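## Task

Scene 2: sound exactly F#3, A#4, C#3, G4, F4, G3 on the same kind of keyboard, in that order, with nothing else. The same rules apply: C3 to C5 left to right from the player, a key counts only when pressed most of its depth and must rise most of the way before sounding again, and a wrong, extra or simultaneous note means failure.

## Robot and tools

Robot: two six-joint FANUC CRX arms, left_arm and right_arm, each with a Robotiq 140 mm two-finger gripper and a wrist camera. left_arm's fingers can fold at a hinge when pushed, for instance when pressed tip-first into a surface (unless fully closed), so the arm may go past a surface with little sign of contact. right_arm's fingers are rigid. Joints per arm, always in this order: waist J1, shoulder J2, elbow J3, forearm roll J4, wrist pitch J5, wrist roll J6. Stated ranges (rad): waist ±3.491, shoulder ±3.140, elbow -1.187 to 4.328, forearm roll ±3.316, wrist pitch ±3.140, wrist roll ±3.927; true ends may differ by 0.010.

Frames: scene frame has its origin on the table top halfway between the arms, +x out over the table, +z up, left_arm on +y. left_arm base is at (-0.028, +0.378, +0.031) m, right_arm base at (+0.010, -0.353, +0.031) m, both nearly unrotated with +z up. Hand poses (end_effector_position in metres, end_effector_quat_wxyz) and wrist camera poses are in the owning arm's base frame; cam_high and the table are in the scene frame. end_effector_position is the point between closed pads; fingers point along the gripper's +z and open along its y. Fingertips extend roughly 33 mm past that point (about 9 mm when fully open). Printed poses can be off by a few centimetres.

The row: every moving command is one row of 18 numbers, each in [-1, 1]: for left_arm six joint values, then gripper position, force_limit, speed; then the same nine for right_arm. Joint values are offsets, not poses: each is added to the arm's Joint targets as they stood when the action or move began (not to the previous row). Scale: 1.0 equals 2.204 rad for waist and shoulder, 2.644 for elbow, 3.305 for the three wrist joints. Gripper numbers are absolute commands: position +1 fully open (140 mm), about -0.8 pads touching, -1 close until blocked; force_limit and speed (both start at +1) set grip force and finger speed (about 30, 140, 250 mm/s at -1, 0, +1). To leave a gripper unchanged, resend its last three numbers; sending 0 is a real command. Send all six joint offsets as 0 to keep an arm where it is commanded.

execute_actions(actions, cameras): actions is a list of actions; each action is a table of up to 15 rows, one row per 1/30 s step, the last row held for the remaining steps of its 15. An action that would push a joint more than 0.010 rad beyond its range is refused for both arms; a badly formed first action refuses the whole call. An empty list just reports state. cameras: names from cam_high, cam_left_wrist, cam_right_wrist; omitted or ["all"] gives all, [] none.

move(target, speed, blend, stop_force, zero, blocking, cameras): target is one 18-number row, or a list of up to 15 rows, all offsets counted from the same starting Joint targets. All joints of both arms move in step toward them. speed: rad/s of the joint with the farthest to go, 0.01 to 3.92, default 0.5 (far too fast near a touch). blend: rad, rounds corners in a list. stop_force: 12 to 80 N, ends an arm's path when a push against its motion is sensed; no reading near some poses (arm stretched, wrist straight). zero resets the force baseline (default true). blocking=false returns after about 0.5 s while the move runs; not allowed with stop_force. The move line reports done, off_target, moving, held or fault.

wait(seconds 0 to 10) lets time pass; stop() brakes a running move; zoom_image(camera, region [x0,y0,x1,y1] pixels, at most 504x504) enlarges part of the latest image (images are 672x504); read_manual gives licence texts; finished_scene(scene 1 or 2) ends the scene irreversibly. Scene 1 is practice and may be skipped.

Results: Joint positions, Joint velocities (rad, rad/s), Joint targets (the base for the next offsets), gripper position_measured in counts (3 open, 230 pads meeting), object_status (0 moving, 1 blocked opening, 2 blocked closing, 3 reached or pads met), Flange force along the gripper axes (noisy; no reading near singularities), plus lines such as joint sent to its limit, joint command not followed (clearance check between arms), MOTOR HOT and fault lines.

Cautions: press each key with a single finger or gripper tip lightly and lift it clear before the next note; never let two keys start together. Arms are stiff: a target only slightly past firm contact, or contact torque or 150 N force, triggers a 10 s fault stop. Avoid hitting keys fast, slamming, pushing hard, arms colliding with each other, and knocking the keyboard off the table. Long stretched poses heat motors and can cause an over-temperature stop.

Each tool is called after "Request:" by a JSON object that holds its "op" and its "data".

## Session

Request:
{"op": "execute_actions", "data": {"actions": []}}

Request:
{"op": "zoom_image", "data": {"camera": "cam_high", "region": [200, 200, 400, 400]}}

Scene clock: 0.00 s.
left_arm: end_effector_position=(+0.5495, -0.2589, +0.2374) position_measured=3 object_status=3 end_effector_quat_wxyz=(+0.019, -0.075, +0.997, +0.003) | right_arm: end_effector_position=(+0.4613, +0.0177, +0.3239) position_measured=3 object_status=3 end_effector_quat_wxyz=(+0.172, +0.554, -0.529, +0.620)
Joint positions: left_arm=[-0.236 0.384 0.456 -0.018 -1.609 -1.185] | right_arm=[0.977 0.069 -0.687 1.138 -1.759 -1.327]
Joint velocities: within noise
Flange force (N): no reading
Joint targets: left_arm=[-0.236 0.384 0.456 -0.018 -1.609 -1.185] | right_arm=[0.977 0.069 -0.687 1.138 -1.759 -1.327]
Tool commands: left_gripper/position=+1.0 left_gripper/force_limit=+1.0 left_gripper/speed=+1.0 right_gripper/position=+1.0 right_gripper/force_limit=+1.0 right_gripper/speed=+1.0
camera_calibration:
cam_left_wrist: T_world_to_cam=[[-0.142598, 0.989779, -0.0017252, 0.346484], [0.918521, 0.13298, 0.372338, -0.555708], [0.368762, 0.0515099, -0.928096, 0.173395], [0, 0, 0, 1]] pos_world=[0.495896, -0.277976, 0.368436]
cam_right_wrist: T_world_to_cam=[[-0.786382, -0.387513, -0.481079, 0.536937], [0.145009, 0.641213, -0.753537, 0.171031], [0.60048, -0.662329, -0.448045, 0.0259898], [0, 0, 0, 1]] pos_world=[0.38183, 0.115617, 0.398833]

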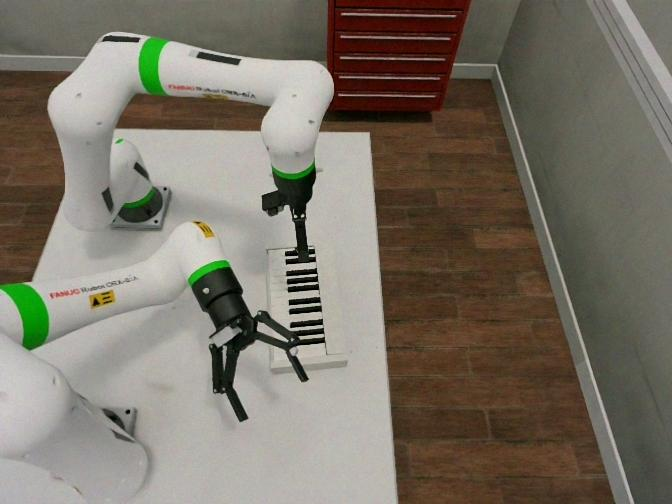

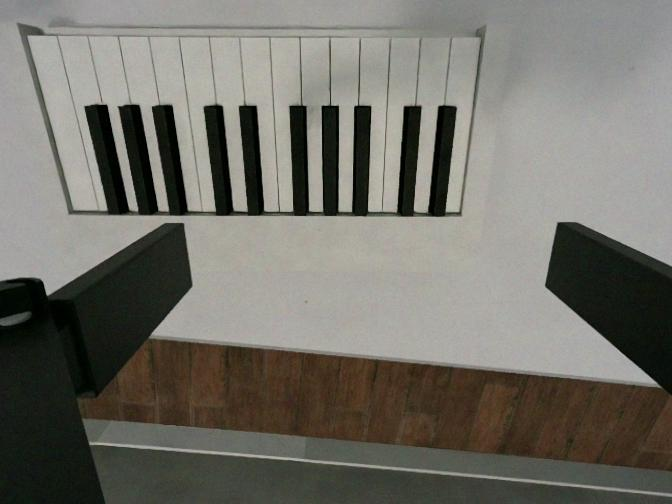

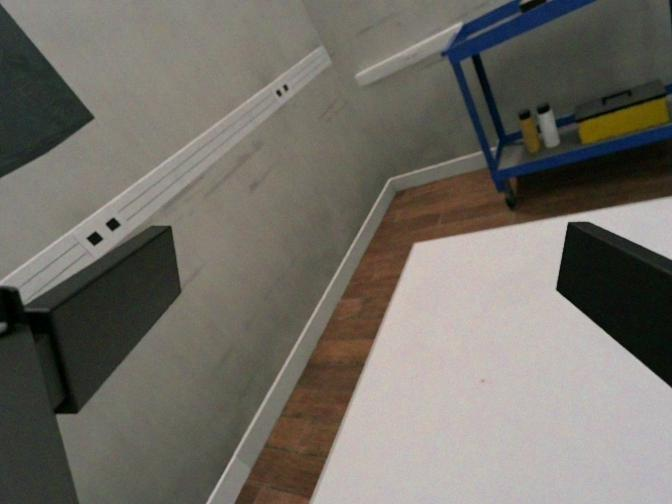

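Scaled by 2.520 from the camera's 672x504 image, which has a finer 960x720 frame.

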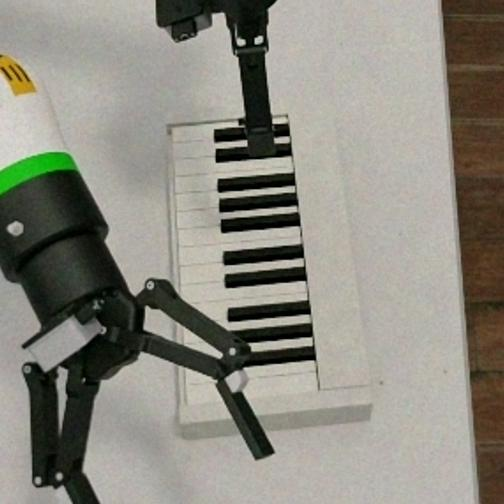

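Request:
{"op": "move", "data": {"target": [0.5445, 0, 0, 0, 0, 0, 1, 1, 1, -0.0175, 0.2050, 0.5150, -0.3443, 0.0104, -0.3327, -1, 0, 0], "speed": 1.3, "cameras": ["cam_right_wrist"]}}

Request:
{"op": "zoom_image", "data": {"camera": "cam_right_wrist", "region": [336, 30, 672, 240]}}

Request:
{"op": "zoom_image", "data": {"camera": "cam_right_wrist", "region": [0, 30, 336, 240]}}

Scene clock: 4.30 s.
left_arm: end_effector_position=(+0.4406, +0.4182, +0.2374) position_measured=3 object_status=3 end_effector_quat_wxyz=(+0.014, -0.625, +0.780, +0.014) | right_arm: end_effector_position=(+0.4765, +0.4306, +0.2505) position_measured=233 object_status=3 end_effector_quat_wxyz=(+0.000, -0.041, +0.999, +0.000)
Joint positions: left_arm=[0.964 0.384 0.456 -0.018 -1.609 -1.185] | right_arm=[0.938 0.52 0.675 0 -1.725 -2.427]
Flange force (N): left_arm=[7.9 3.6 3.0] | right_arm=[-0.5 3.3 -2.1]
Joint targets: left_arm=[0.964 0.384 0.456 -0.018 -1.609 -1.185] | right_arm=[0.938 0.520 0.675 0.000 -1.725 -2.427]
move: done
camera_calibration:
cam_right_wrist: T_world_to_cam=[[-0.0664788, 0.997705, -0.0128361, -0.383225], [0.937962, 0.0668752, 0.340227, -0.555931], [0.340304, 0.0105781, -0.940256, 0.214928], [0, 0, 0, 1]] pos_world=[0.422825, 0.41725, 0.38631]
Images, in order (width x height): cam_right_wrist 672x504.

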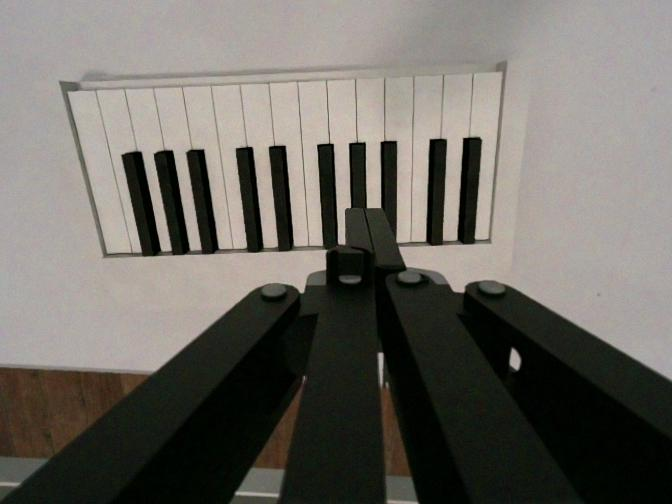

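Scaled by 1.500 from the camera's 672x504 image, which has a finer 960x720 frame.

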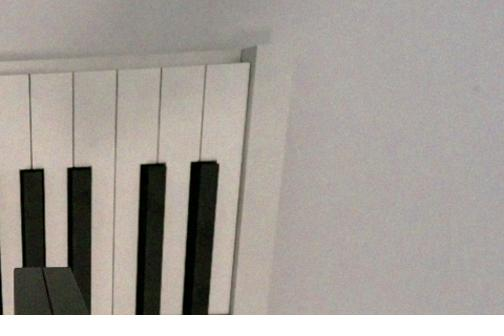

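Scaled by 1.500 from the camera's 672x504 image, which has a finer 960x720 frame.

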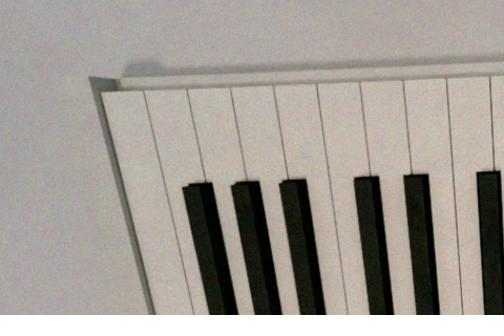

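Request:
{"op": "zoom_image", "data": {"camera": "cam_right_wrist", "region": [370, 60, 510, 180]}}

Request:
{"op": "zoom_image", "data": {"camera": "cam_right_wrist", "region": [90, 70, 230, 190]}}

Scaled by 3.600 from the camera's 672x504 image, which has a finer 960x720 frame.

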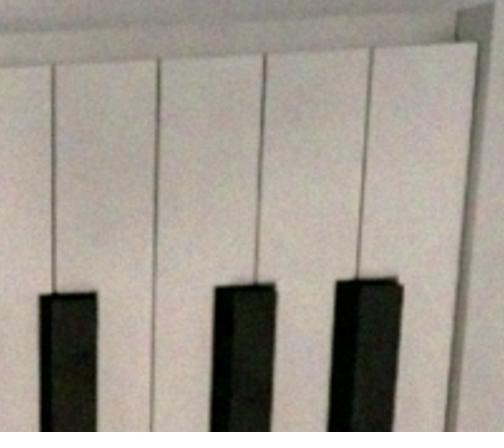

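Scaled by 3.600 from the camera's 672x504 image, which has a finer 960x720 frame.

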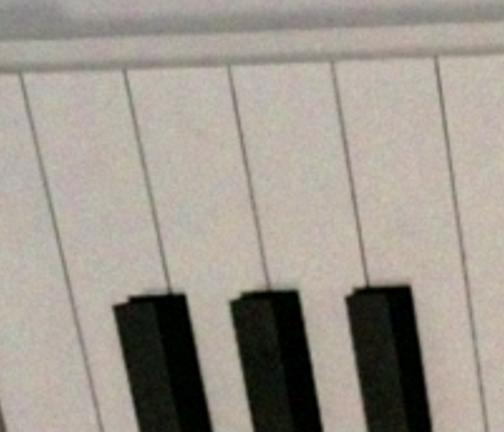

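Request:
{"op": "move", "data": {"target": [0, 0, 0, 0, 0, 0, 1, 1, 1, 0.01807, 0.02410, -0.12038, 0, 0.11237, -0.00423, -1, 0, 0], "speed": 0.45, "blocking": false, "cameras": []}}

Scene clock: 6.77 s.
left_arm: end_effector_position=(+0.4405, +0.4183, +0.2374) position_measured=3 object_status=3 end_effector_quat_wxyz=(+0.014, -0.625, +0.780, +0.014) | right_arm: end_effector_position=(+0.4768, +0.4490, +0.1797) position_measured=233 object_status=3 end_effector_quat_wxyz=(+0.000, -0.047, +0.999, +0.000)
Joint positions: left_arm=[0.964 0.384 0.456 -0.018 -1.609 -1.185] | right_arm=[0.955 0.542 0.543 0 -1.57 -2.433]
Joint velocities: left_arm=[within noise] | right_arm=[0.049 0.064 -0.385 0 0.448 -0.016]
Flange force (N): left_arm=[7.3 5.7 2.8] | right_arm=[-2.9 4.5 -4.2]
Joint targets: left_arm=[0.964 0.384 0.456 -0.018 -1.609 -1.185] | right_arm=[0.960 0.549 0.503 0.000 -1.524 -2.434]
Tool commands: left_gripper/position=+1.0 left_gripper/force_limit=+1.0 left_gripper/speed=+1.0 right_gripper/position=-1.0 right_gripper/force_limit=+0.0 right_gripper/speed=+0.0
move: running; right_arm: the wrist pitch is farthest, 0.217 rad from its target
No camera images: "cameras" was empty.

Request:
{"op": "wait", "data": {"seconds": 0, "cameras": ["cam_right_wrist"]}}

Request:
{"op": "zoom_image", "data": {"camera": "cam_right_wrist", "region": [290, 130, 450, 290]}}

Scene clock: 7.23 s.
left_arm: end_effector_position=(+0.4405, +0.4183, +0.2374) position_measured=3 object_status=3 end_effector_quat_wxyz=(+0.014, -0.625, +0.780, +0.014) | right_arm: end_effector_position=(+0.4677, +0.4603, +0.0874) position_measured=233 object_status=3 end_effector_quat_wxyz=(+0.000, -0.054, +0.999, +0.000)
Joint positions: left_arm=[0.964 0.384 0.456 -0.018 -1.609 -1.185] | right_arm=[0.977 0.571 0.37 0 -1.369 -2.44]
Joint velocities: left_arm=[within noise] | right_arm=[0.036 0.049 -0.28 -0.003 0.325 -0.014]
Flange force (N): left_arm=[8.3 7.0 3.7] | right_arm=[-1.9 7.1 -1.6]
Joint targets: left_arm=[0.964 0.384 0.456 -0.018 -1.609 -1.185] | right_arm=[0.978 0.573 0.357 0.000 -1.353 -2.441]
Tool commands: left_gripper/position=+1.0 left_gripper/force_limit=+1.0 left_gripper/speed=+1.0 right_gripper/position=-1.0 right_gripper/force_limit=+0.0 right_gripper/speed=+0.0
earlier move: running; right_arm: the wrist pitch is farthest, 0.016 rad from its target
camera_calibration:
cam_right_wrist: T_world_to_cam=[[-0.0910561, 0.995761, -0.0129601, -0.4031], [0.936082, 0.0900249, 0.340067, -0.503894], [0.339792, 0.0188335, -0.940312, 0.0608067], [0, 0, 0, 1]] pos_world=[0.41432, 0.445609, 0.223311]
Images, in order (width x height): cam_right_wrist 672x504.

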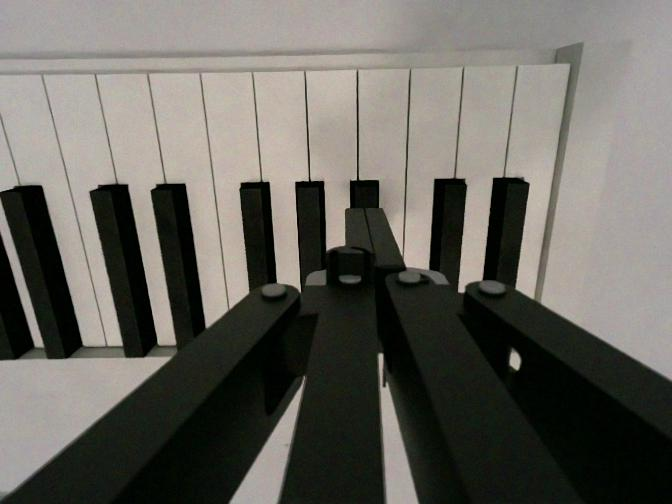

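Scaled by 3.150 from the camera's 672x504 image, which has a finer 960x720 frame.

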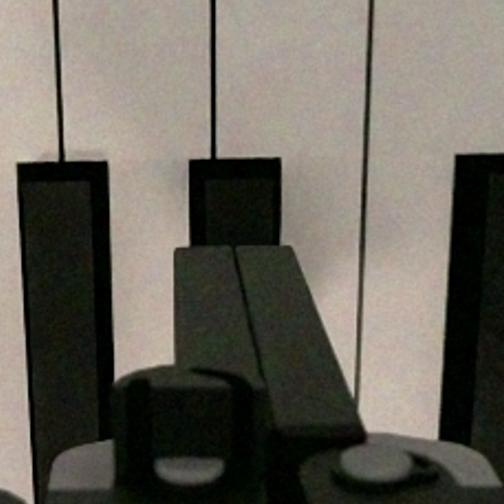

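Request:
{"op": "wait", "data": {"seconds": 0, "cameras": ["cam_right_wrist"]}}

Request:
{"op": "zoom_image", "data": {"camera": "cam_right_wrist", "region": [300, 130, 440, 270]}}

Scene clock: 7.47 s.
left_arm: end_effector_position=(+0.4405, +0.4183, +0.2374) position_measured=3 object_status=3 end_effector_quat_wxyz=(+0.014, -0.625, +0.780, +0.014) | right_arm: end_effector_position=(+0.4666, +0.4606, +0.0805) position_measured=233 object_status=3 end_effector_quat_wxyz=(+0.000, -0.054, +0.999, +0.000)
Joint positions: left_arm=[0.964 0.384 0.456 -0.018 -1.609 -1.185] | right_arm=[0.978 0.573 0.357 0 -1.353 -2.441]
Flange force (N): left_arm=[8.4 7.0 3.3] | right_arm=[-1.4 4.1 -1.1]
Joint targets: left_arm=[0.964 0.384 0.456 -0.018 -1.609 -1.185] | right_arm=[0.978 0.573 0.357 0.000 -1.353 -2.441]
Tool commands: left_gripper/position=+1.0 left_gripper/force_limit=+1.0 left_gripper/speed=+1.0 right_gripper/position=-1.0 right_gripper/force_limit=+0.0 right_gripper/speed=+0.0
earlier move: running
camera_calibration:
cam_right_wrist: T_world_to_cam=[[-0.0920994, 0.995669, -0.0127075, -0.40307], [0.935949, 0.0909172, 0.340197, -0.500872], [0.339879, 0.0194385, -0.940268, 0.0542795], [0, 0, 0, 1]] pos_world=[0.413219, 0.445807, 0.216311]
Images, in order (width x height): cam_right_wrist 672x504.

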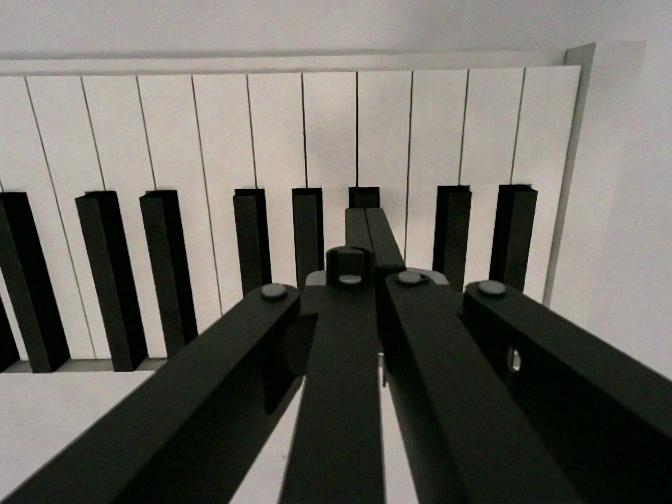

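Scaled by 3.600 from the camera's 672x504 image, which has a finer 960x720 frame.

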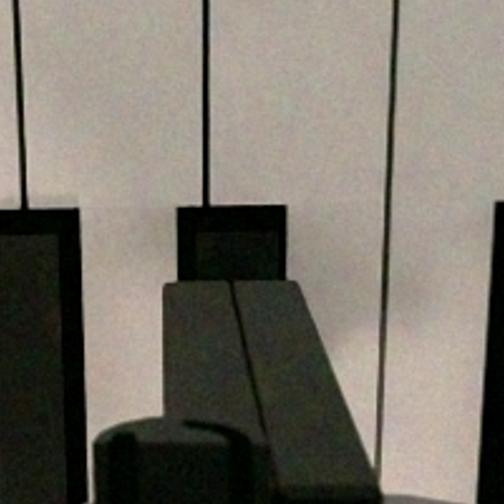

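Request:
{"op": "move", "data": {"target": [[0,0,0,0,0,0,1,1,1,0.00194,-0.00133,-0.00174,0,0.00049,-0.00130,-1,0,0],[0,0,0,0,0,0,1,1,1,0.00194,0.00543,-0.01479,0,0.01545,-0.00130,-1,0,0]], "speed": [0.05, 0.035], "stop_force": 12, "cameras": ["cam_right_wrist"]}}

Request:
{"op": "zoom_image", "data": {"camera": "cam_right_wrist", "region": [300, 130, 440, 270]}}

a move is refused until a result has shown your running move's end: call wait (it returns as soon as the move ends) or stop first; nothing of this call was run
Scene clock: 8.53 s.
left_arm: end_effector_position=(+0.4405, +0.4183, +0.2374) position_measured=3 object_status=3 end_effector_quat_wxyz=(+0.014, -0.625, +0.780, +0.014) | right_arm: end_effector_position=(+0.4666, +0.4606, +0.0804) position_measured=233 object_status=3 end_effector_quat_wxyz=(+0.000, -0.054, +0.999, +0.000)
Joint positions: left_arm=[0.964 0.384 0.456 -0.018 -1.609 -1.185] | right_arm=[0.978 0.573 0.357 0 -1.353 -2.441]
Flange force (N): left_arm=[7.3 6.6 2.9] | right_arm=[-0.3 3.0 -0.8]
Joint targets: left_arm=[0.964 0.384 0.456 -0.018 -1.609 -1.185] | right_arm=[0.978 0.573 0.357 0.000 -1.353 -2.441]
Tool commands: left_gripper/position=+1.0 left_gripper/force_limit=+1.0 left_gripper/speed=+1.0 right_gripper/position=-1.0 right_gripper/force_limit=+0.0 right_gripper/speed=+0.0
earlier move: done

Scaled by 3.600 from the camera's 672x504 image, which has a finer 960x720 frame.

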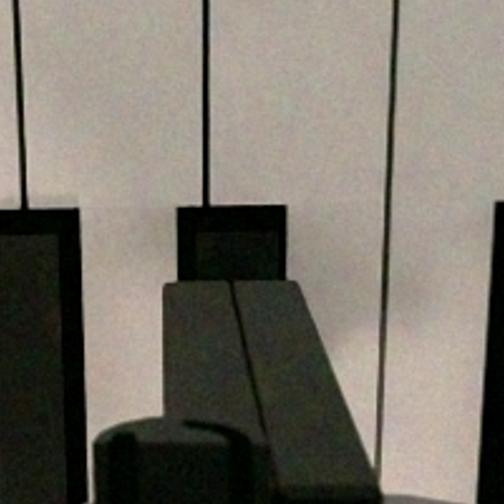

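Now done; re-issue.

Request:
{"op": "move", "data": {"target": [[0,0,0,0,0,0,1,1,1,0.00194,-0.00133,-0.00174,0,0.00049,-0.00130,-1,0,0],[0,0,0,0,0,0,1,1,1,0.00194,0.00543,-0.01479,0,0.01545,-0.00130,-1,0,0]], "speed": [0.05, 0.035], "stop_force": 12, "cameras": ["cam_right_wrist"]}}

Request:
{"op": "zoom_image", "data": {"camera": "cam_right_wrist", "region": [300, 130, 440, 270]}}

Scene clock: 10.47 s.
left_arm: end_effector_position=(+0.4405, +0.4183, +0.2374) position_measured=3 object_status=3 end_effector_quat_wxyz=(+0.014, -0.625, +0.780, +0.014) | right_arm: end_effector_position=(+0.4641, +0.4617, +0.0617) position_measured=233 object_status=3 end_effector_quat_wxyz=(+0.000, -0.054, +0.999, +0.000)
Joint positions: left_arm=[0.964 0.384 0.456 -0.018 -1.609 -1.185] | right_arm=[0.983 0.582 0.325 0 -1.313 -2.445]
Flange force (N): left_arm=[6.9 5.9 2.5] | right_arm=[7.3 0.9 -25.6]
Joint targets: left_arm=[0.964 0.384 0.456 -0.018 -1.609 -1.185] | right_arm=[0.983 0.582 0.325 0.000 -1.313 -2.445]
move: contact (right_arm); path passed 1 of 2 targets; right_arm: the wrist pitch is farthest, 0.011 rad from its target
camera_calibration:
cam_right_wrist: T_world_to_cam=[[-0.0921368, 0.995666, -0.012626, -0.404632], [0.935902, 0.0909219, 0.340325, -0.492278], [0.339999, 0.0195398, -0.940223, 0.0374215], [0, 0, 0, 1]] pos_world=[0.410719, 0.446906, 0.19761]
Images, in order (width x height): cam_right_wrist 672x504.

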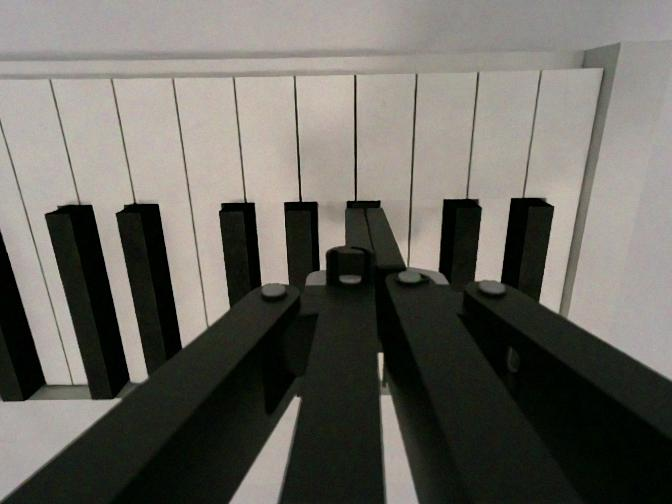

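Scaled by 3.600 from the camera's 672x504 image, which has a finer 960x720 frame.

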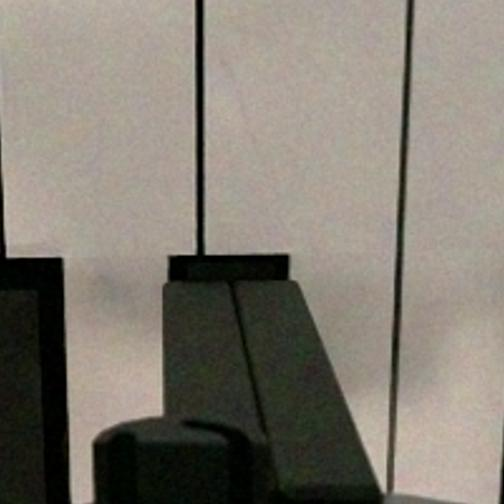

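Request:
{"op": "move", "data": {"target": [[0,0,0,0,0,0,1,1,1,0,-0.00522,0.01021,0,-0.01169,0,-1,0,0],[0,0,0,0,0,0,1,1,1,-0.12547,-0.12583,-0.13244,0,0.02201,0.08367,-1,0,0]], "speed": [0.15, 0.45], "blend": [0.008, 0], "blocking": false, "cameras": []}}

Scene clock: 11.50 s.
left_arm: end_effector_position=(+0.4405, +0.4183, +0.2374) position_measured=3 object_status=3 end_effector_quat_wxyz=(+0.014, -0.625, +0.780, +0.014) | right_arm: end_effector_position=(+0.4713, +0.4378, +0.0815) position_measured=233 object_status=3 end_effector_quat_wxyz=(+0.000, -0.054, +0.999, +0.000)
Joint positions: left_arm=[0.964 0.384 0.456 -0.018 -1.609 -1.185] | right_arm=[0.952 0.541 0.31 0 -1.339 -2.415]
Joint velocities: left_arm=[within noise] | right_arm=[-0.272 -0.262 -0.365 0.001 0.106 0.271]
Flange force (N): left_arm=[7.6 6.6 2.7] | right_arm=[-1.7 3.8 -1.8]
Joint targets: left_arm=[0.964 0.384 0.456 -0.018 -1.609 -1.185] | right_arm=[0.921 0.511 0.268 0.000 -1.327 -2.384]
Tool commands: left_gripper/position=+1.0 left_gripper/force_limit=+1.0 left_gripper/speed=+1.0 right_gripper/position=-1.0 right_gripper/force_limit=+0.0 right_gripper/speed=+0.0
move: running; path passed 1 of 2 targets; right_arm: the elbow is farthest, 0.336 rad from its target
No camera images: "cameras" was empty.

Request:
{"op": "wait", "data": {"seconds": 1, "cameras": ["cam_right_wrist"]}}

Request:
{"op": "zoom_image", "data": {"camera": "cam_right_wrist", "region": [300, 130, 440, 270]}}

Scene clock: 12.53 s.
left_arm: end_effector_position=(+0.4405, +0.4183, +0.2374) position_measured=3 object_status=3 end_effector_quat_wxyz=(+0.014, -0.625, +0.780, +0.014) | right_arm: end_effector_position=(+0.4876, +0.2452, +0.0803) position_measured=233 object_status=3 end_effector_quat_wxyz=(+0.000, -0.054, +0.999, +0.000)
Joint positions: left_arm=[0.964 0.384 0.456 -0.018 -1.609 -1.185] | right_arm=[0.706 0.305 -0.025 0 -1.24 -2.169]
Flange force (N): left_arm=[7.0 5.9 2.8] | right_arm=[0.6 2.9 -1.1]
Joint targets: left_arm=[0.964 0.384 0.456 -0.018 -1.609 -1.185] | right_arm=[0.706 0.305 -0.025 0.000 -1.240 -2.169]
Tool commands: left_gripper/position=+1.0 left_gripper/force_limit=+1.0 left_gripper/speed=+1.0 right_gripper/position=-1.0 right_gripper/force_limit=+0.0 right_gripper/speed=+0.0
earlier move: done
wait: 0.70 of 1 s (the move ended)
camera_calibration:
cam_right_wrist: T_world_to_cam=[[-0.0922527, 0.995652, -0.0128886, -0.186561], [0.935857, 0.0911187, 0.340395, -0.500958], [0.340089, 0.0193405, -0.940194, 0.0511504], [0, 0, 0, 1]] pos_world=[0.434219, 0.230407, 0.21621]
Images, in order (width x height): cam_right_wrist 672x504.

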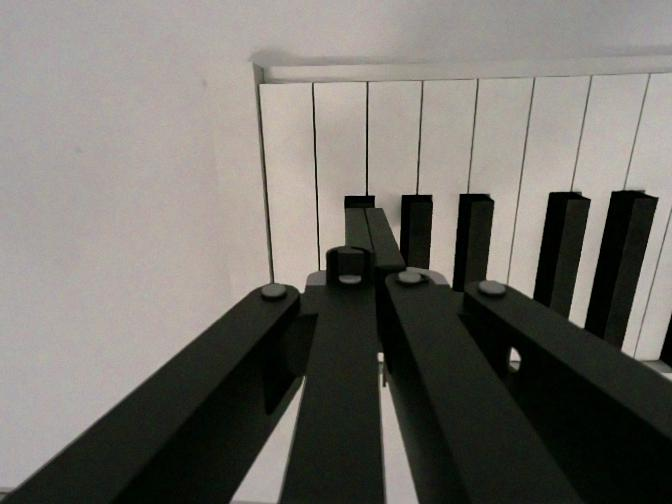

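Scaled by 3.600 from the camera's 672x504 image, which has a finer 960x720 frame.

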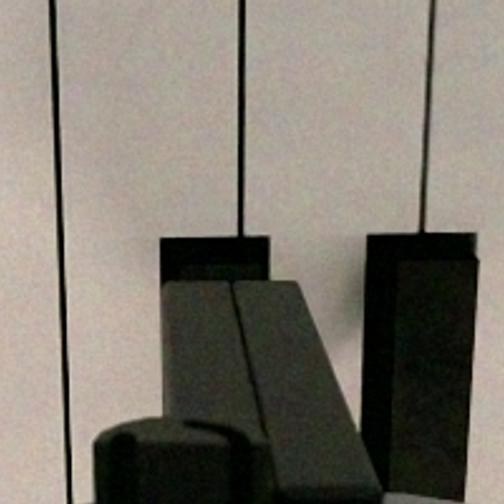

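Request:
{"op": "move", "data": {"target": [0,0,0,0,0,0,1,1,1,-0.0005,0.00929,-0.01235,0,0.01607,0.00033,-1,0,0], "speed": 0.035, "stop_force": 12, "cameras": ["cam_right_wrist"]}}

Request:
{"op": "zoom_image", "data": {"camera": "cam_right_wrist", "region": [300, 130, 440, 270]}}

Scene clock: 14.60 s.
left_arm: end_effector_position=(+0.4405, +0.4183, +0.2374) position_measured=3 object_status=3 end_effector_quat_wxyz=(+0.014, -0.625, +0.780, +0.014) | right_arm: end_effector_position=(+0.4880, +0.2448, +0.0614) position_measured=233 object_status=3 end_effector_quat_wxyz=(+0.000, -0.054, +0.999, +0.000)
Joint positions: left_arm=[0.964 0.384 0.456 -0.018 -1.609 -1.185] | right_arm=[0.705 0.321 -0.051 0 -1.198 -2.168]
Flange force (N): left_arm=[6.9 5.5 2.5] | right_arm=[7.4 1.9 -25.1]
Joint targets: left_arm=[0.964 0.384 0.456 -0.018 -1.609 -1.185] | right_arm=[0.705 0.321 -0.051 0.000 -1.198 -2.168]
move: contact (right_arm); right_arm: the wrist pitch is farthest, 0.011 rad from its target
camera_calibration:
cam_right_wrist: T_world_to_cam=[[-0.0921967, 0.995659, -0.0127739, -0.186428], [0.93582, 0.0910244, 0.340524, -0.494722], [0.340208, 0.0194411, -0.940149, 0.0331085], [0, 0, 0, 1]] pos_world=[0.434518, 0.230007, 0.19721]
Images, in order (width x height): cam_right_wrist 672x504.

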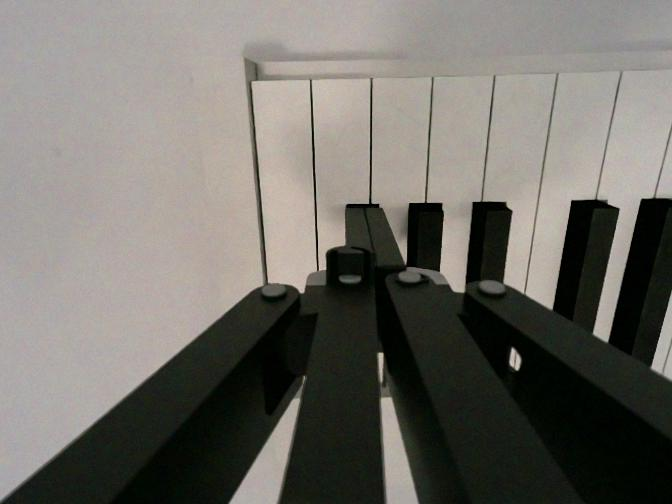

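Scaled by 3.600 from the camera's 672x504 image, which has a finer 960x720 frame.

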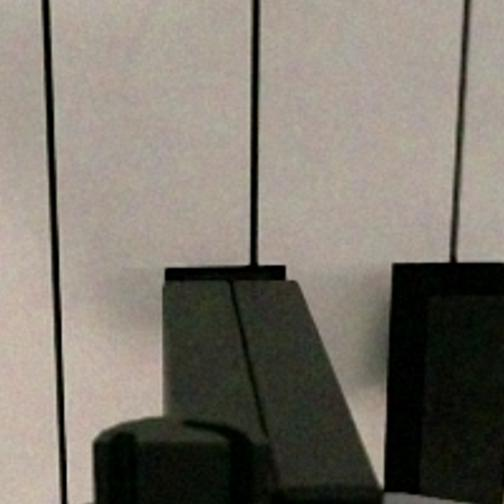

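Request:
{"op": "move", "data": {"target": [[0,0,0,0,0,0,1,1,1,0,-0.00739,0.00982,0,-0.01278,0,-1,0,0],[0,0,0,0,0,0,1,1,1,0.15493,0.16871,0.22527,0,-0.06771,-0.10332,-1,0,0]], "speed": [0.15, 0.65], "blend": [0.008, 0], "blocking": false, "cameras": []}}

Scene clock: 15.43 s.
left_arm: end_effector_position=(+0.4405, +0.4183, +0.2374) position_measured=3 object_status=3 end_effector_quat_wxyz=(+0.014, -0.625, +0.780, +0.014) | right_arm: end_effector_position=(+0.4908, +0.2624, +0.0819) position_measured=233 object_status=3 end_effector_quat_wxyz=(+0.000, -0.054, +0.999, +0.000)
Joint positions: left_arm=[0.964 0.384 0.456 -0.018 -1.609 -1.185] | right_arm=[0.727 0.329 0.011 0 -1.251 -2.189]
Joint velocities: left_arm=[within noise] | right_arm=[0.25 0.283 0.421 0 -0.141 -0.253]
Flange force (N): left_arm=[7.9 5.9 3.0] | right_arm=[-6.6 3.9 -2.8]
Joint targets: left_arm=[0.964 0.384 0.456 -0.018 -1.609 -1.185] | right_arm=[0.763 0.370 0.072 0.000 -1.271 -2.226]
Tool commands: left_gripper/position=+1.0 left_gripper/force_limit=+1.0 left_gripper/speed=+1.0 right_gripper/position=-1.0 right_gripper/force_limit=+0.0 right_gripper/speed=+0.0
move: running; path passed 1 of 2 targets; right_arm: the elbow is farthest, 0.534 rad from its target
No camera images: "cameras" was empty.

Request:
{"op": "wait", "data": {"seconds": 1, "cameras": ["cam_right_wrist"]}}

Request:
{"op": "zoom_image", "data": {"camera": "cam_right_wrist", "region": [300, 130, 440, 270]}}

Scene clock: 16.57 s.
left_arm: end_effector_position=(+0.4405, +0.4183, +0.2374) position_measured=3 object_status=3 end_effector_quat_wxyz=(+0.014, -0.625, +0.780, +0.014) | right_arm: end_effector_position=(+0.4565, +0.5301, +0.0807) position_measured=233 object_status=3 end_effector_quat_wxyz=(+0.000, -0.054, +0.999, +0.001)
Joint positions: left_arm=[0.964 0.384 0.456 -0.018 -1.609 -1.185] | right_arm=[1.047 0.692 0.545 0 -1.422 -2.509]
Flange force (N): left_arm=[7.4 5.7 2.5] | right_arm=[-0.8 3.2 -1.1]
Joint targets: left_arm=[0.964 0.384 0.456 -0.018 -1.609 -1.185] | right_arm=[1.047 0.693 0.545 0.000 -1.422 -2.509]
Tool commands: left_gripper/position=+1.0 left_gripper/force_limit=+1.0 left_gripper/speed=+1.0 right_gripper/position=-1.0 right_gripper/force_limit=+0.0 right_gripper/speed=+0.0
earlier move: done
wait: 0.47 of 1 s (the move ended)
camera_calibration:
cam_right_wrist: T_world_to_cam=[[-0.0920434, 0.995675, -0.0125927, -0.473246], [0.935911, 0.0908228, 0.340326, -0.497803], [0.339998, 0.0195391, -0.940223, 0.0565336], [0, 0, 0, 1]] pos_world=[0.403119, 0.515306, 0.21661]
Images, in order (width x height): cam_right_wrist 672x504.

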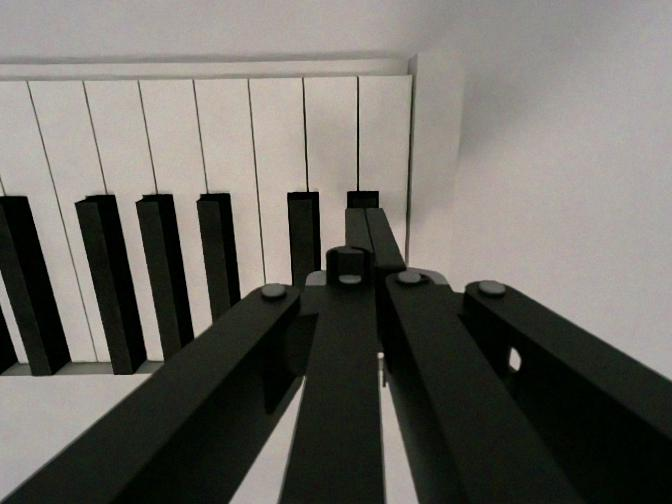

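Scaled by 3.600 from the camera's 672x504 image, which has a finer 960x720 frame.

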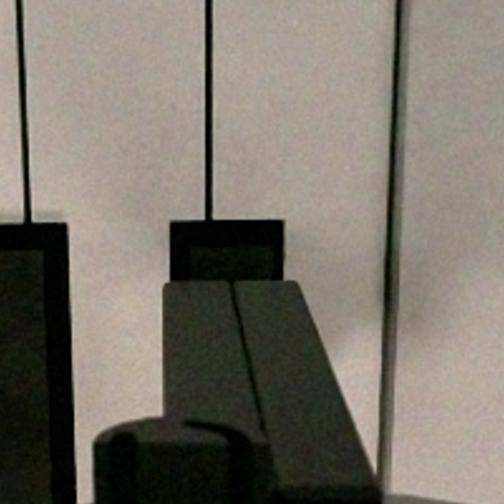

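Request:
{"op": "move", "data": {"target": [0,0,0,0,0,0,1,1,1,0.0003,0.00531,-0.01425,0,0.01494,-0.0002,-1,0,0], "speed": 0.034, "stop_force": 12, "cameras": ["cam_right_wrist"]}}

Scene clock: 18.57 s.
left_arm: end_effector_position=(+0.4405, +0.4183, +0.2374) position_measured=3 object_status=3 end_effector_quat_wxyz=(+0.014, -0.625, +0.780, +0.014) | right_arm: end_effector_position=(+0.4563, +0.5306, +0.0619) position_measured=233 object_status=3 end_effector_quat_wxyz=(+0.000, -0.054, +0.999, +0.001)
Joint positions: left_arm=[0.964 0.384 0.456 -0.018 -1.609 -1.185] | right_arm=[1.047 0.702 0.515 0 -1.383 -2.51]
Flange force (N): left_arm=[9.1 7.1 4.4] | right_arm=[6.1 0.3 -22.2]
Joint targets: left_arm=[0.964 0.384 0.456 -0.018 -1.609 -1.185] | right_arm=[1.047 0.702 0.515 0.000 -1.383 -2.510]
move: contact (right_arm); right_arm: the wrist pitch is farthest, 0.011 rad from its target
camera_calibration:
cam_right_wrist: T_world_to_cam=[[-0.0921055, 0.995672, -0.0124134, -0.473909], [0.935873, 0.0908181, 0.340432, -0.491223], [0.340086, 0.0197383, -0.940187, 0.0386786], [0, 0, 0, 1]] pos_world=[0.402919, 0.515706, 0.19771]
Images, in order (width x height): cam_right_wrist 672x504.

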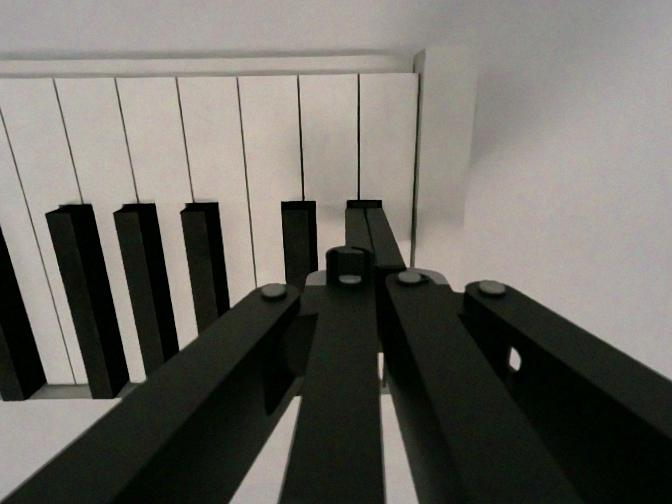

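Request:
{"op": "move", "data": {"target": [[0,0,0,0,0,0,1,1,1,0,-0.00417,0.01119,0,-0.01174,0,-1,0,0],[0,0,0,0,0,0,1,1,1,-0.10530,-0.20199,-0.23871,0,0.05627,0.07021,-1,0,0]], "speed": [0.15, 0.65], "blend": [0.008, 0], "blocking": false, "cameras": []}}

Scene clock: 19.43 s.
left_arm: end_effector_position=(+0.4405, +0.4183, +0.2374) position_measured=3 object_status=3 end_effector_quat_wxyz=(+0.014, -0.625, +0.780, +0.014) | right_arm: end_effector_position=(+0.4588, +0.5160, +0.0816) position_measured=233 object_status=3 end_effector_quat_wxyz=(+0.000, -0.054, +0.999, +0.001)
Joint positions: left_arm=[0.964 0.384 0.456 -0.018 -1.609 -1.185] | right_arm=[1.033 0.666 0.505 0 -1.408 -2.496]
Joint velocities: left_arm=[within noise] | right_arm=[-0.158 -0.294 -0.44 0 0.148 0.159]
Flange force (N): left_arm=[8.4 6.2 3.5] | right_arm=[0.4 2.5 -0.3]
Joint targets: left_arm=[0.964 0.384 0.456 -0.018 -1.609 -1.185] | right_arm=[1.011 0.625 0.443 0.000 -1.387 -2.474]
Tool commands: left_gripper/position=+1.0 left_gripper/force_limit=+1.0 left_gripper/speed=+1.0 right_gripper/position=-1.0 right_gripper/force_limit=+0.0 right_gripper/speed=+0.0
move: running; path passed 1 of 2 targets; right_arm: the elbow is farthest, 0.621 rad from its target
No camera images: "cameras" was empty.

Request:
{"op": "wait", "data": {"seconds": 1, "cameras": ["cam_right_wrist"]}}

Request:
{"op": "zoom_image", "data": {"camera": "cam_right_wrist", "region": [280, 120, 460, 300]}}

Scene clock: 20.70 s.
left_arm: end_effector_position=(+0.4405, +0.4183, +0.2374) position_measured=3 object_status=3 end_effector_quat_wxyz=(+0.014, -0.625, +0.780, +0.014) | right_arm: end_effector_position=(+0.4408, +0.2784, +0.0685) position_measured=233 object_status=3 end_effector_quat_wxyz=(+0.000, -0.054, +0.999, +0.000)
Joint positions: left_arm=[0.964 0.384 0.456 -0.018 -1.609 -1.185] | right_arm=[0.815 0.257 -0.116 0 -1.197 -2.278]
Flange force (N): left_arm=[8.1 6.2 2.9] | right_arm=[-1.5 3.5 -1.5]
Joint targets: left_arm=[0.964 0.384 0.456 -0.018 -1.609 -1.185] | right_arm=[0.815 0.256 -0.116 0.000 -1.197 -2.278]
Tool commands: left_gripper/position=+1.0 left_gripper/force_limit=+1.0 left_gripper/speed=+1.0 right_gripper/position=-1.0 right_gripper/force_limit=+0.0 right_gripper/speed=+0.0
earlier move: done
wait: 0.90 of 1 s (the move ended)
camera_calibration:
cam_right_wrist: T_world_to_cam=[[-0.0921365, 0.995666, -0.0126467, -0.224194], [0.935826, 0.0909244, 0.340533, -0.456005], [0.340207, 0.0195404, -0.940147, 0.055162], [0, 0, 0, 1]] pos_world=[0.387318, 0.263606, 0.20431]
Images, in order (width x height): cam_right_wrist 672x504.

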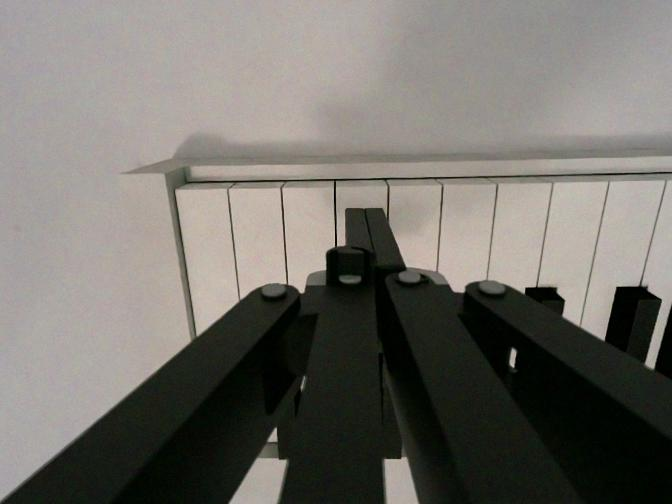

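Scaled by 2.800 from the camera's 672x504 image, which has a finer 960x720 frame.

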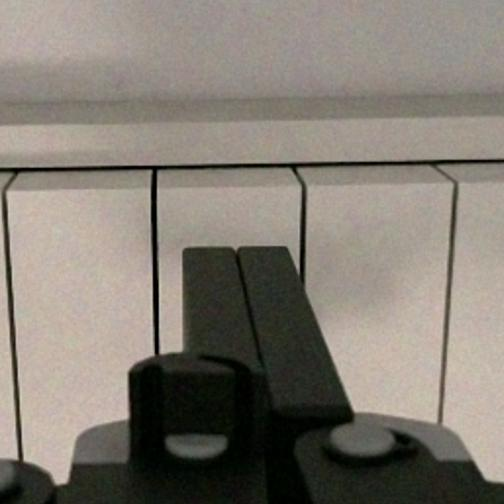

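Request:
{"op": "move", "data": {"target": [0,0,0,0,0,0,1,1,1,-0.0003,0.01046,-0.01182,0,0.01643,0.0002,-1,0,0], "speed": 0.037, "stop_force": 12, "cameras": ["cam_right_wrist"]}}

Scene clock: 22.87 s.
left_arm: end_effector_position=(+0.4405, +0.4183, +0.2374) position_measured=3 object_status=3 end_effector_quat_wxyz=(+0.014, -0.625, +0.780, +0.014) | right_arm: end_effector_position=(+0.4410, +0.2782, +0.0464) position_measured=233 object_status=3 end_effector_quat_wxyz=(+0.000, -0.054, +0.999, +0.001)
Joint positions: left_arm=[0.964 0.384 0.456 -0.018 -1.609 -1.185] | right_arm=[0.815 0.278 -0.145 0 -1.147 -2.277]
Flange force (N): left_arm=[8.4 6.9 2.9] | right_arm=[6.3 1.9 -22.3]
Joint targets: left_arm=[0.964 0.384 0.456 -0.018 -1.609 -1.185] | right_arm=[0.815 0.278 -0.145 0.000 -1.147 -2.277]
move: contact (right_arm)
camera_calibration:
cam_right_wrist: T_world_to_cam=[[-0.0920677, 0.995674, -0.0125363, -0.224295], [0.935768, 0.0908183, 0.340719, -0.448725], [0.340384, 0.0196382, -0.940082, 0.0341804], [0, 0, 0, 1]] pos_world=[0.387618, 0.263406, 0.18221]
Images, in order (width x height): cam_right_wrist 672x504.

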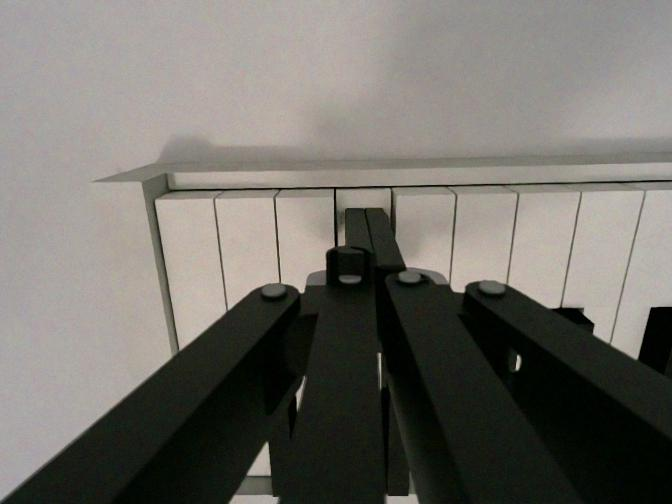

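Request:
{"op": "move", "data": {"target": [[0,0,0,0,0,0,1,1,1,0,-0.00786,0.00888,0,-0.01234,0,-1,0,0],[0,0,0,0,0,0,1,1,1,0.01570,0.00196,0.02319,0,-0.01725,-0.01047,-1,0,0]], "speed": [0.15, 0.12], "blend": [0.008, 0], "cameras": ["cam_right_wrist"]}}

Request:
{"op": "zoom_image", "data": {"camera": "cam_right_wrist", "region": [280, 120, 460, 300]}}

Scene clock: 24.07 s.
left_arm: end_effector_position=(+0.4405, +0.4183, +0.2374) position_measured=3 object_status=3 end_effector_quat_wxyz=(+0.014, -0.625, +0.780, +0.014) | right_arm: end_effector_position=(+0.4385, +0.3016, +0.0686) position_measured=233 object_status=3 end_effector_quat_wxyz=(+0.000, -0.054, +0.999, +0.001)
Joint positions: left_arm=[0.964 0.384 0.456 -0.018 -1.609 -1.185] | right_arm=[0.849 0.282 -0.083 0 -1.204 -2.312]
Flange force (N): left_arm=[7.1 5.8 2.7] | right_arm=[0.4 2.9 -1.1]
Joint targets: left_arm=[0.964 0.384 0.456 -0.018 -1.609 -1.185] | right_arm=[0.849 0.282 -0.083 0.000 -1.204 -2.312]
move: done
camera_calibration:
cam_right_wrist: T_world_to_cam=[[-0.0920721, 0.995674, -0.0125279, -0.247555], [0.9358, 0.0908214, 0.340631, -0.455976], [0.340295, 0.0196389, -0.940114, 0.0555162], [0, 0, 0, 1]] pos_world=[0.385018, 0.286806, 0.20441]
Images, in order (width x height): cam_right_wrist 672x504.

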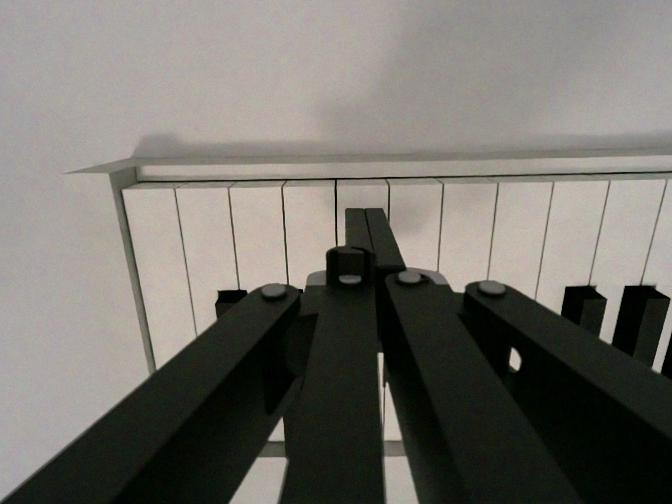

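Scaled by 2.800 from the camera's 672x504 image, which has a finer 960x720 frame.

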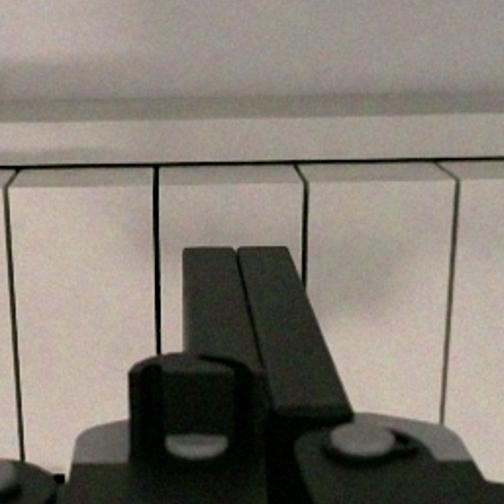

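Request:
{"op": "move", "data": {"target": [0,0,0,0,0,0,1,1,1,0,0.01024,-0.01177,0,0.01625,0,-1,0,0], "speed": 0.037, "stop_force": 12, "cameras": []}}

Scene clock: 26.20 s.
left_arm: end_effector_position=(+0.4405, +0.4183, +0.2374) position_measured=3 object_status=3 end_effector_quat_wxyz=(+0.014, -0.625, +0.780, +0.014) | right_arm: end_effector_position=(+0.4385, +0.3017, +0.0465) position_measured=233 object_status=3 end_effector_quat_wxyz=(+0.000, -0.054, +0.999, +0.001)
Joint positions: left_arm=[0.964 0.384 0.456 -0.018 -1.609 -1.185] | right_arm=[0.849 0.303 -0.112 0 -1.154 -2.312]
Flange force (N): left_arm=[8.7 7.3 3.4] | right_arm=[6.8 1.0 -22.9]
Joint targets: left_arm=[0.964 0.384 0.456 -0.018 -1.609 -1.185] | right_arm=[0.849 0.303 -0.112 0.000 -1.155 -2.312]
move: contact (right_arm)
No camera images: "cameras" was empty.

Request:
{"op": "move", "data": {"target": [[0,0,0,0,0,0,1,1,1,0,-0.00944,0.01085,0,-0.01498,0,-1,0,0],[0,0,0,0,0,0,1,1,1,0.07825,0.07636,0.10892,0,-0.03621,-0.05218,-1,0,0]], "speed": [0.15, 0.4], "blend": [0.008, 0], "cameras": ["cam_right_wrist"]}}

Request:
{"op": "zoom_image", "data": {"camera": "cam_right_wrist", "region": [280, 120, 460, 300]}}

Scene clock: 28.07 s.
left_arm: end_effector_position=(+0.4405, +0.4183, +0.2374) position_measured=3 object_status=3 end_effector_quat_wxyz=(+0.014, -0.625, +0.780, +0.014) | right_arm: end_effector_position=(+0.4229, +0.4422, +0.0688) position_measured=233 object_status=3 end_effector_quat_wxyz=(+0.000, -0.054, +0.999, +0.001)
Joint positions: left_arm=[0.964 0.384 0.456 -0.018 -1.609 -1.185] | right_arm=[1.022 0.471 0.176 0 -1.274 -2.484]
Flange force (N): left_arm=[7.4 6.2 2.9] | right_arm=[1.2 2.7 -0.8]
Joint targets: left_arm=[0.964 0.384 0.456 -0.018 -1.609 -1.185] | right_arm=[1.022 0.471 0.176 0.000 -1.274 -2.484]
move: done
camera_calibration:
cam_right_wrist: T_world_to_cam=[[-0.0920819, 0.995677, -0.0122045, -0.388935], [0.935832, 0.0907219, 0.340569, -0.454257], [0.340204, 0.0199389, -0.94014, 0.0581305], [0, 0, 0, 1]] pos_world=[0.369518, 0.427305, 0.20461]
Images, in order (width x height): cam_right_wrist 672x504.

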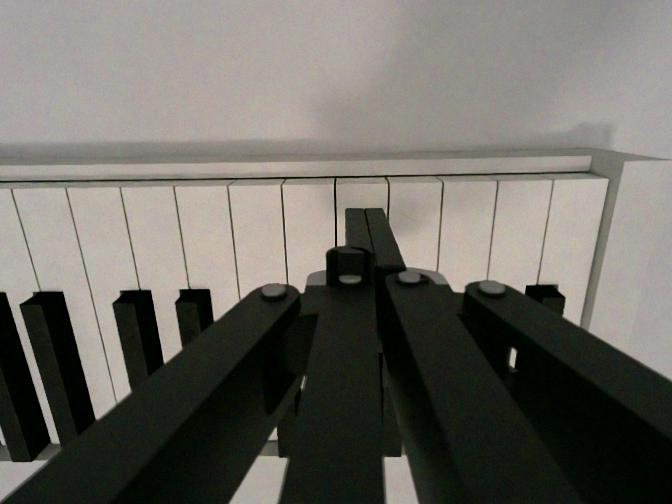

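Scaled by 2.800 from the camera's 672x504 image, which has a finer 960x720 frame.

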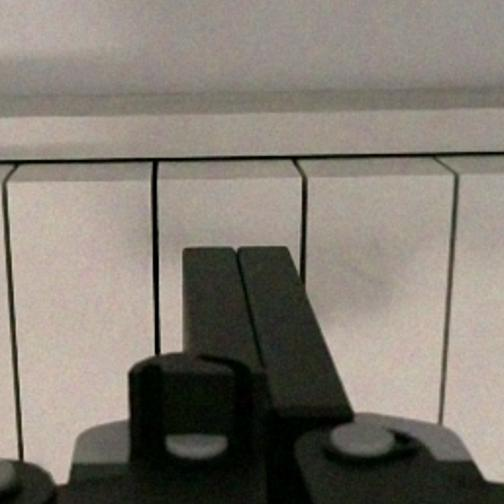

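Request:
{"op": "move", "data": {"target": [0,0,0,0,0,0,1,1,1,0,0.00851,-0.01186,0,0.01516,0,-1,0,0], "speed": 0.035, "stop_force": 12, "cameras": ["cam_right_wrist"]}}

Scene clock: 30.13 s.
left_arm: end_effector_position=(+0.4405, +0.4183, +0.2374) position_measured=3 object_status=3 end_effector_quat_wxyz=(+0.014, -0.625, +0.780, +0.014) | right_arm: end_effector_position=(+0.4230, +0.4423, +0.0467) position_measured=233 object_status=3 end_effector_quat_wxyz=(+0.000, -0.054, +0.999, +0.001)
Joint positions: left_arm=[0.964 0.384 0.456 -0.018 -1.609 -1.185] | right_arm=[1.022 0.488 0.147 0 -1.228 -2.484]
Flange force (N): left_arm=[7.4 5.9 2.3] | right_arm=[5.9 1.0 -21.3]
Joint targets: left_arm=[0.964 0.384 0.456 -0.018 -1.609 -1.185] | right_arm=[1.022 0.488 0.147 0.000 -1.228 -2.484]
move: contact (right_arm)
camera_calibration:
cam_right_wrist: T_world_to_cam=[[-0.0921441, 0.995673, -0.0120252, -0.389312], [0.935794, 0.0907171, 0.340675, -0.446742], [0.340291, 0.020138, -0.940104, 0.0372275], [0, 0, 0, 1]] pos_world=[0.369518, 0.427405, 0.18251]
Images, in order (width x height): cam_right_wrist 672x504.

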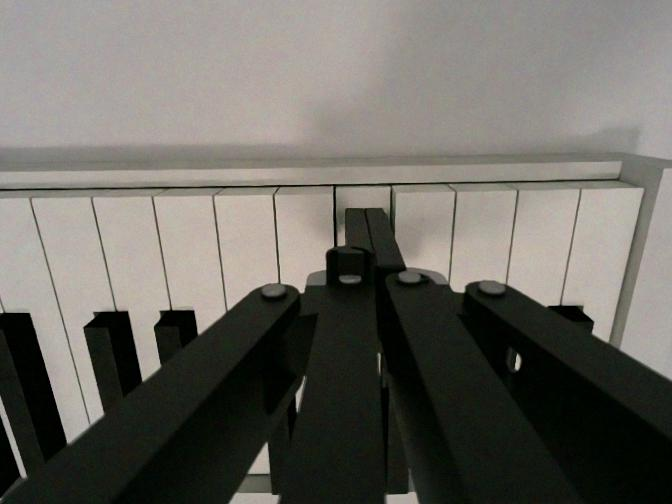

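Request:
{"op": "move", "data": {"target": [0,0,0,0,0,0,1,1,1,0,-0.00783,0.01091,0,-0.01395,0,-1,0,0], "speed": 0.15, "cameras": []}}

Request:
{"op": "finished_scene", "data": {"scene": 2}}

Scene clock: 31.03 s.
left_arm: end_effector_position=(+0.4405, +0.4183, +0.2374) position_measured=3 object_status=3 end_effector_quat_wxyz=(+0.014, -0.625, +0.780, +0.014) | right_arm: end_effector_position=(+0.4229, +0.4422, +0.0688) position_measured=233 object_status=3 end_effector_quat_wxyz=(+0.000, -0.054, +0.999, +0.001)
Joint positions: left_arm=[0.964 0.384 0.456 -0.018 -1.609 -1.185] | right_arm=[1.022 0.471 0.176 0 -1.274 -2.484]
Flange force (N): left_arm=[7.7 6.3 3.0] | right_arm=[0.6 2.4 -0.5]
Joint targets: left_arm=[0.964 0.384 0.456 -0.018 -1.609 -1.185] | right_arm=[1.022 0.471 0.176 0.000 -1.274 -2.484]
move: done
No camera images: "cameras" was empty.

The scene is finished: the task was done.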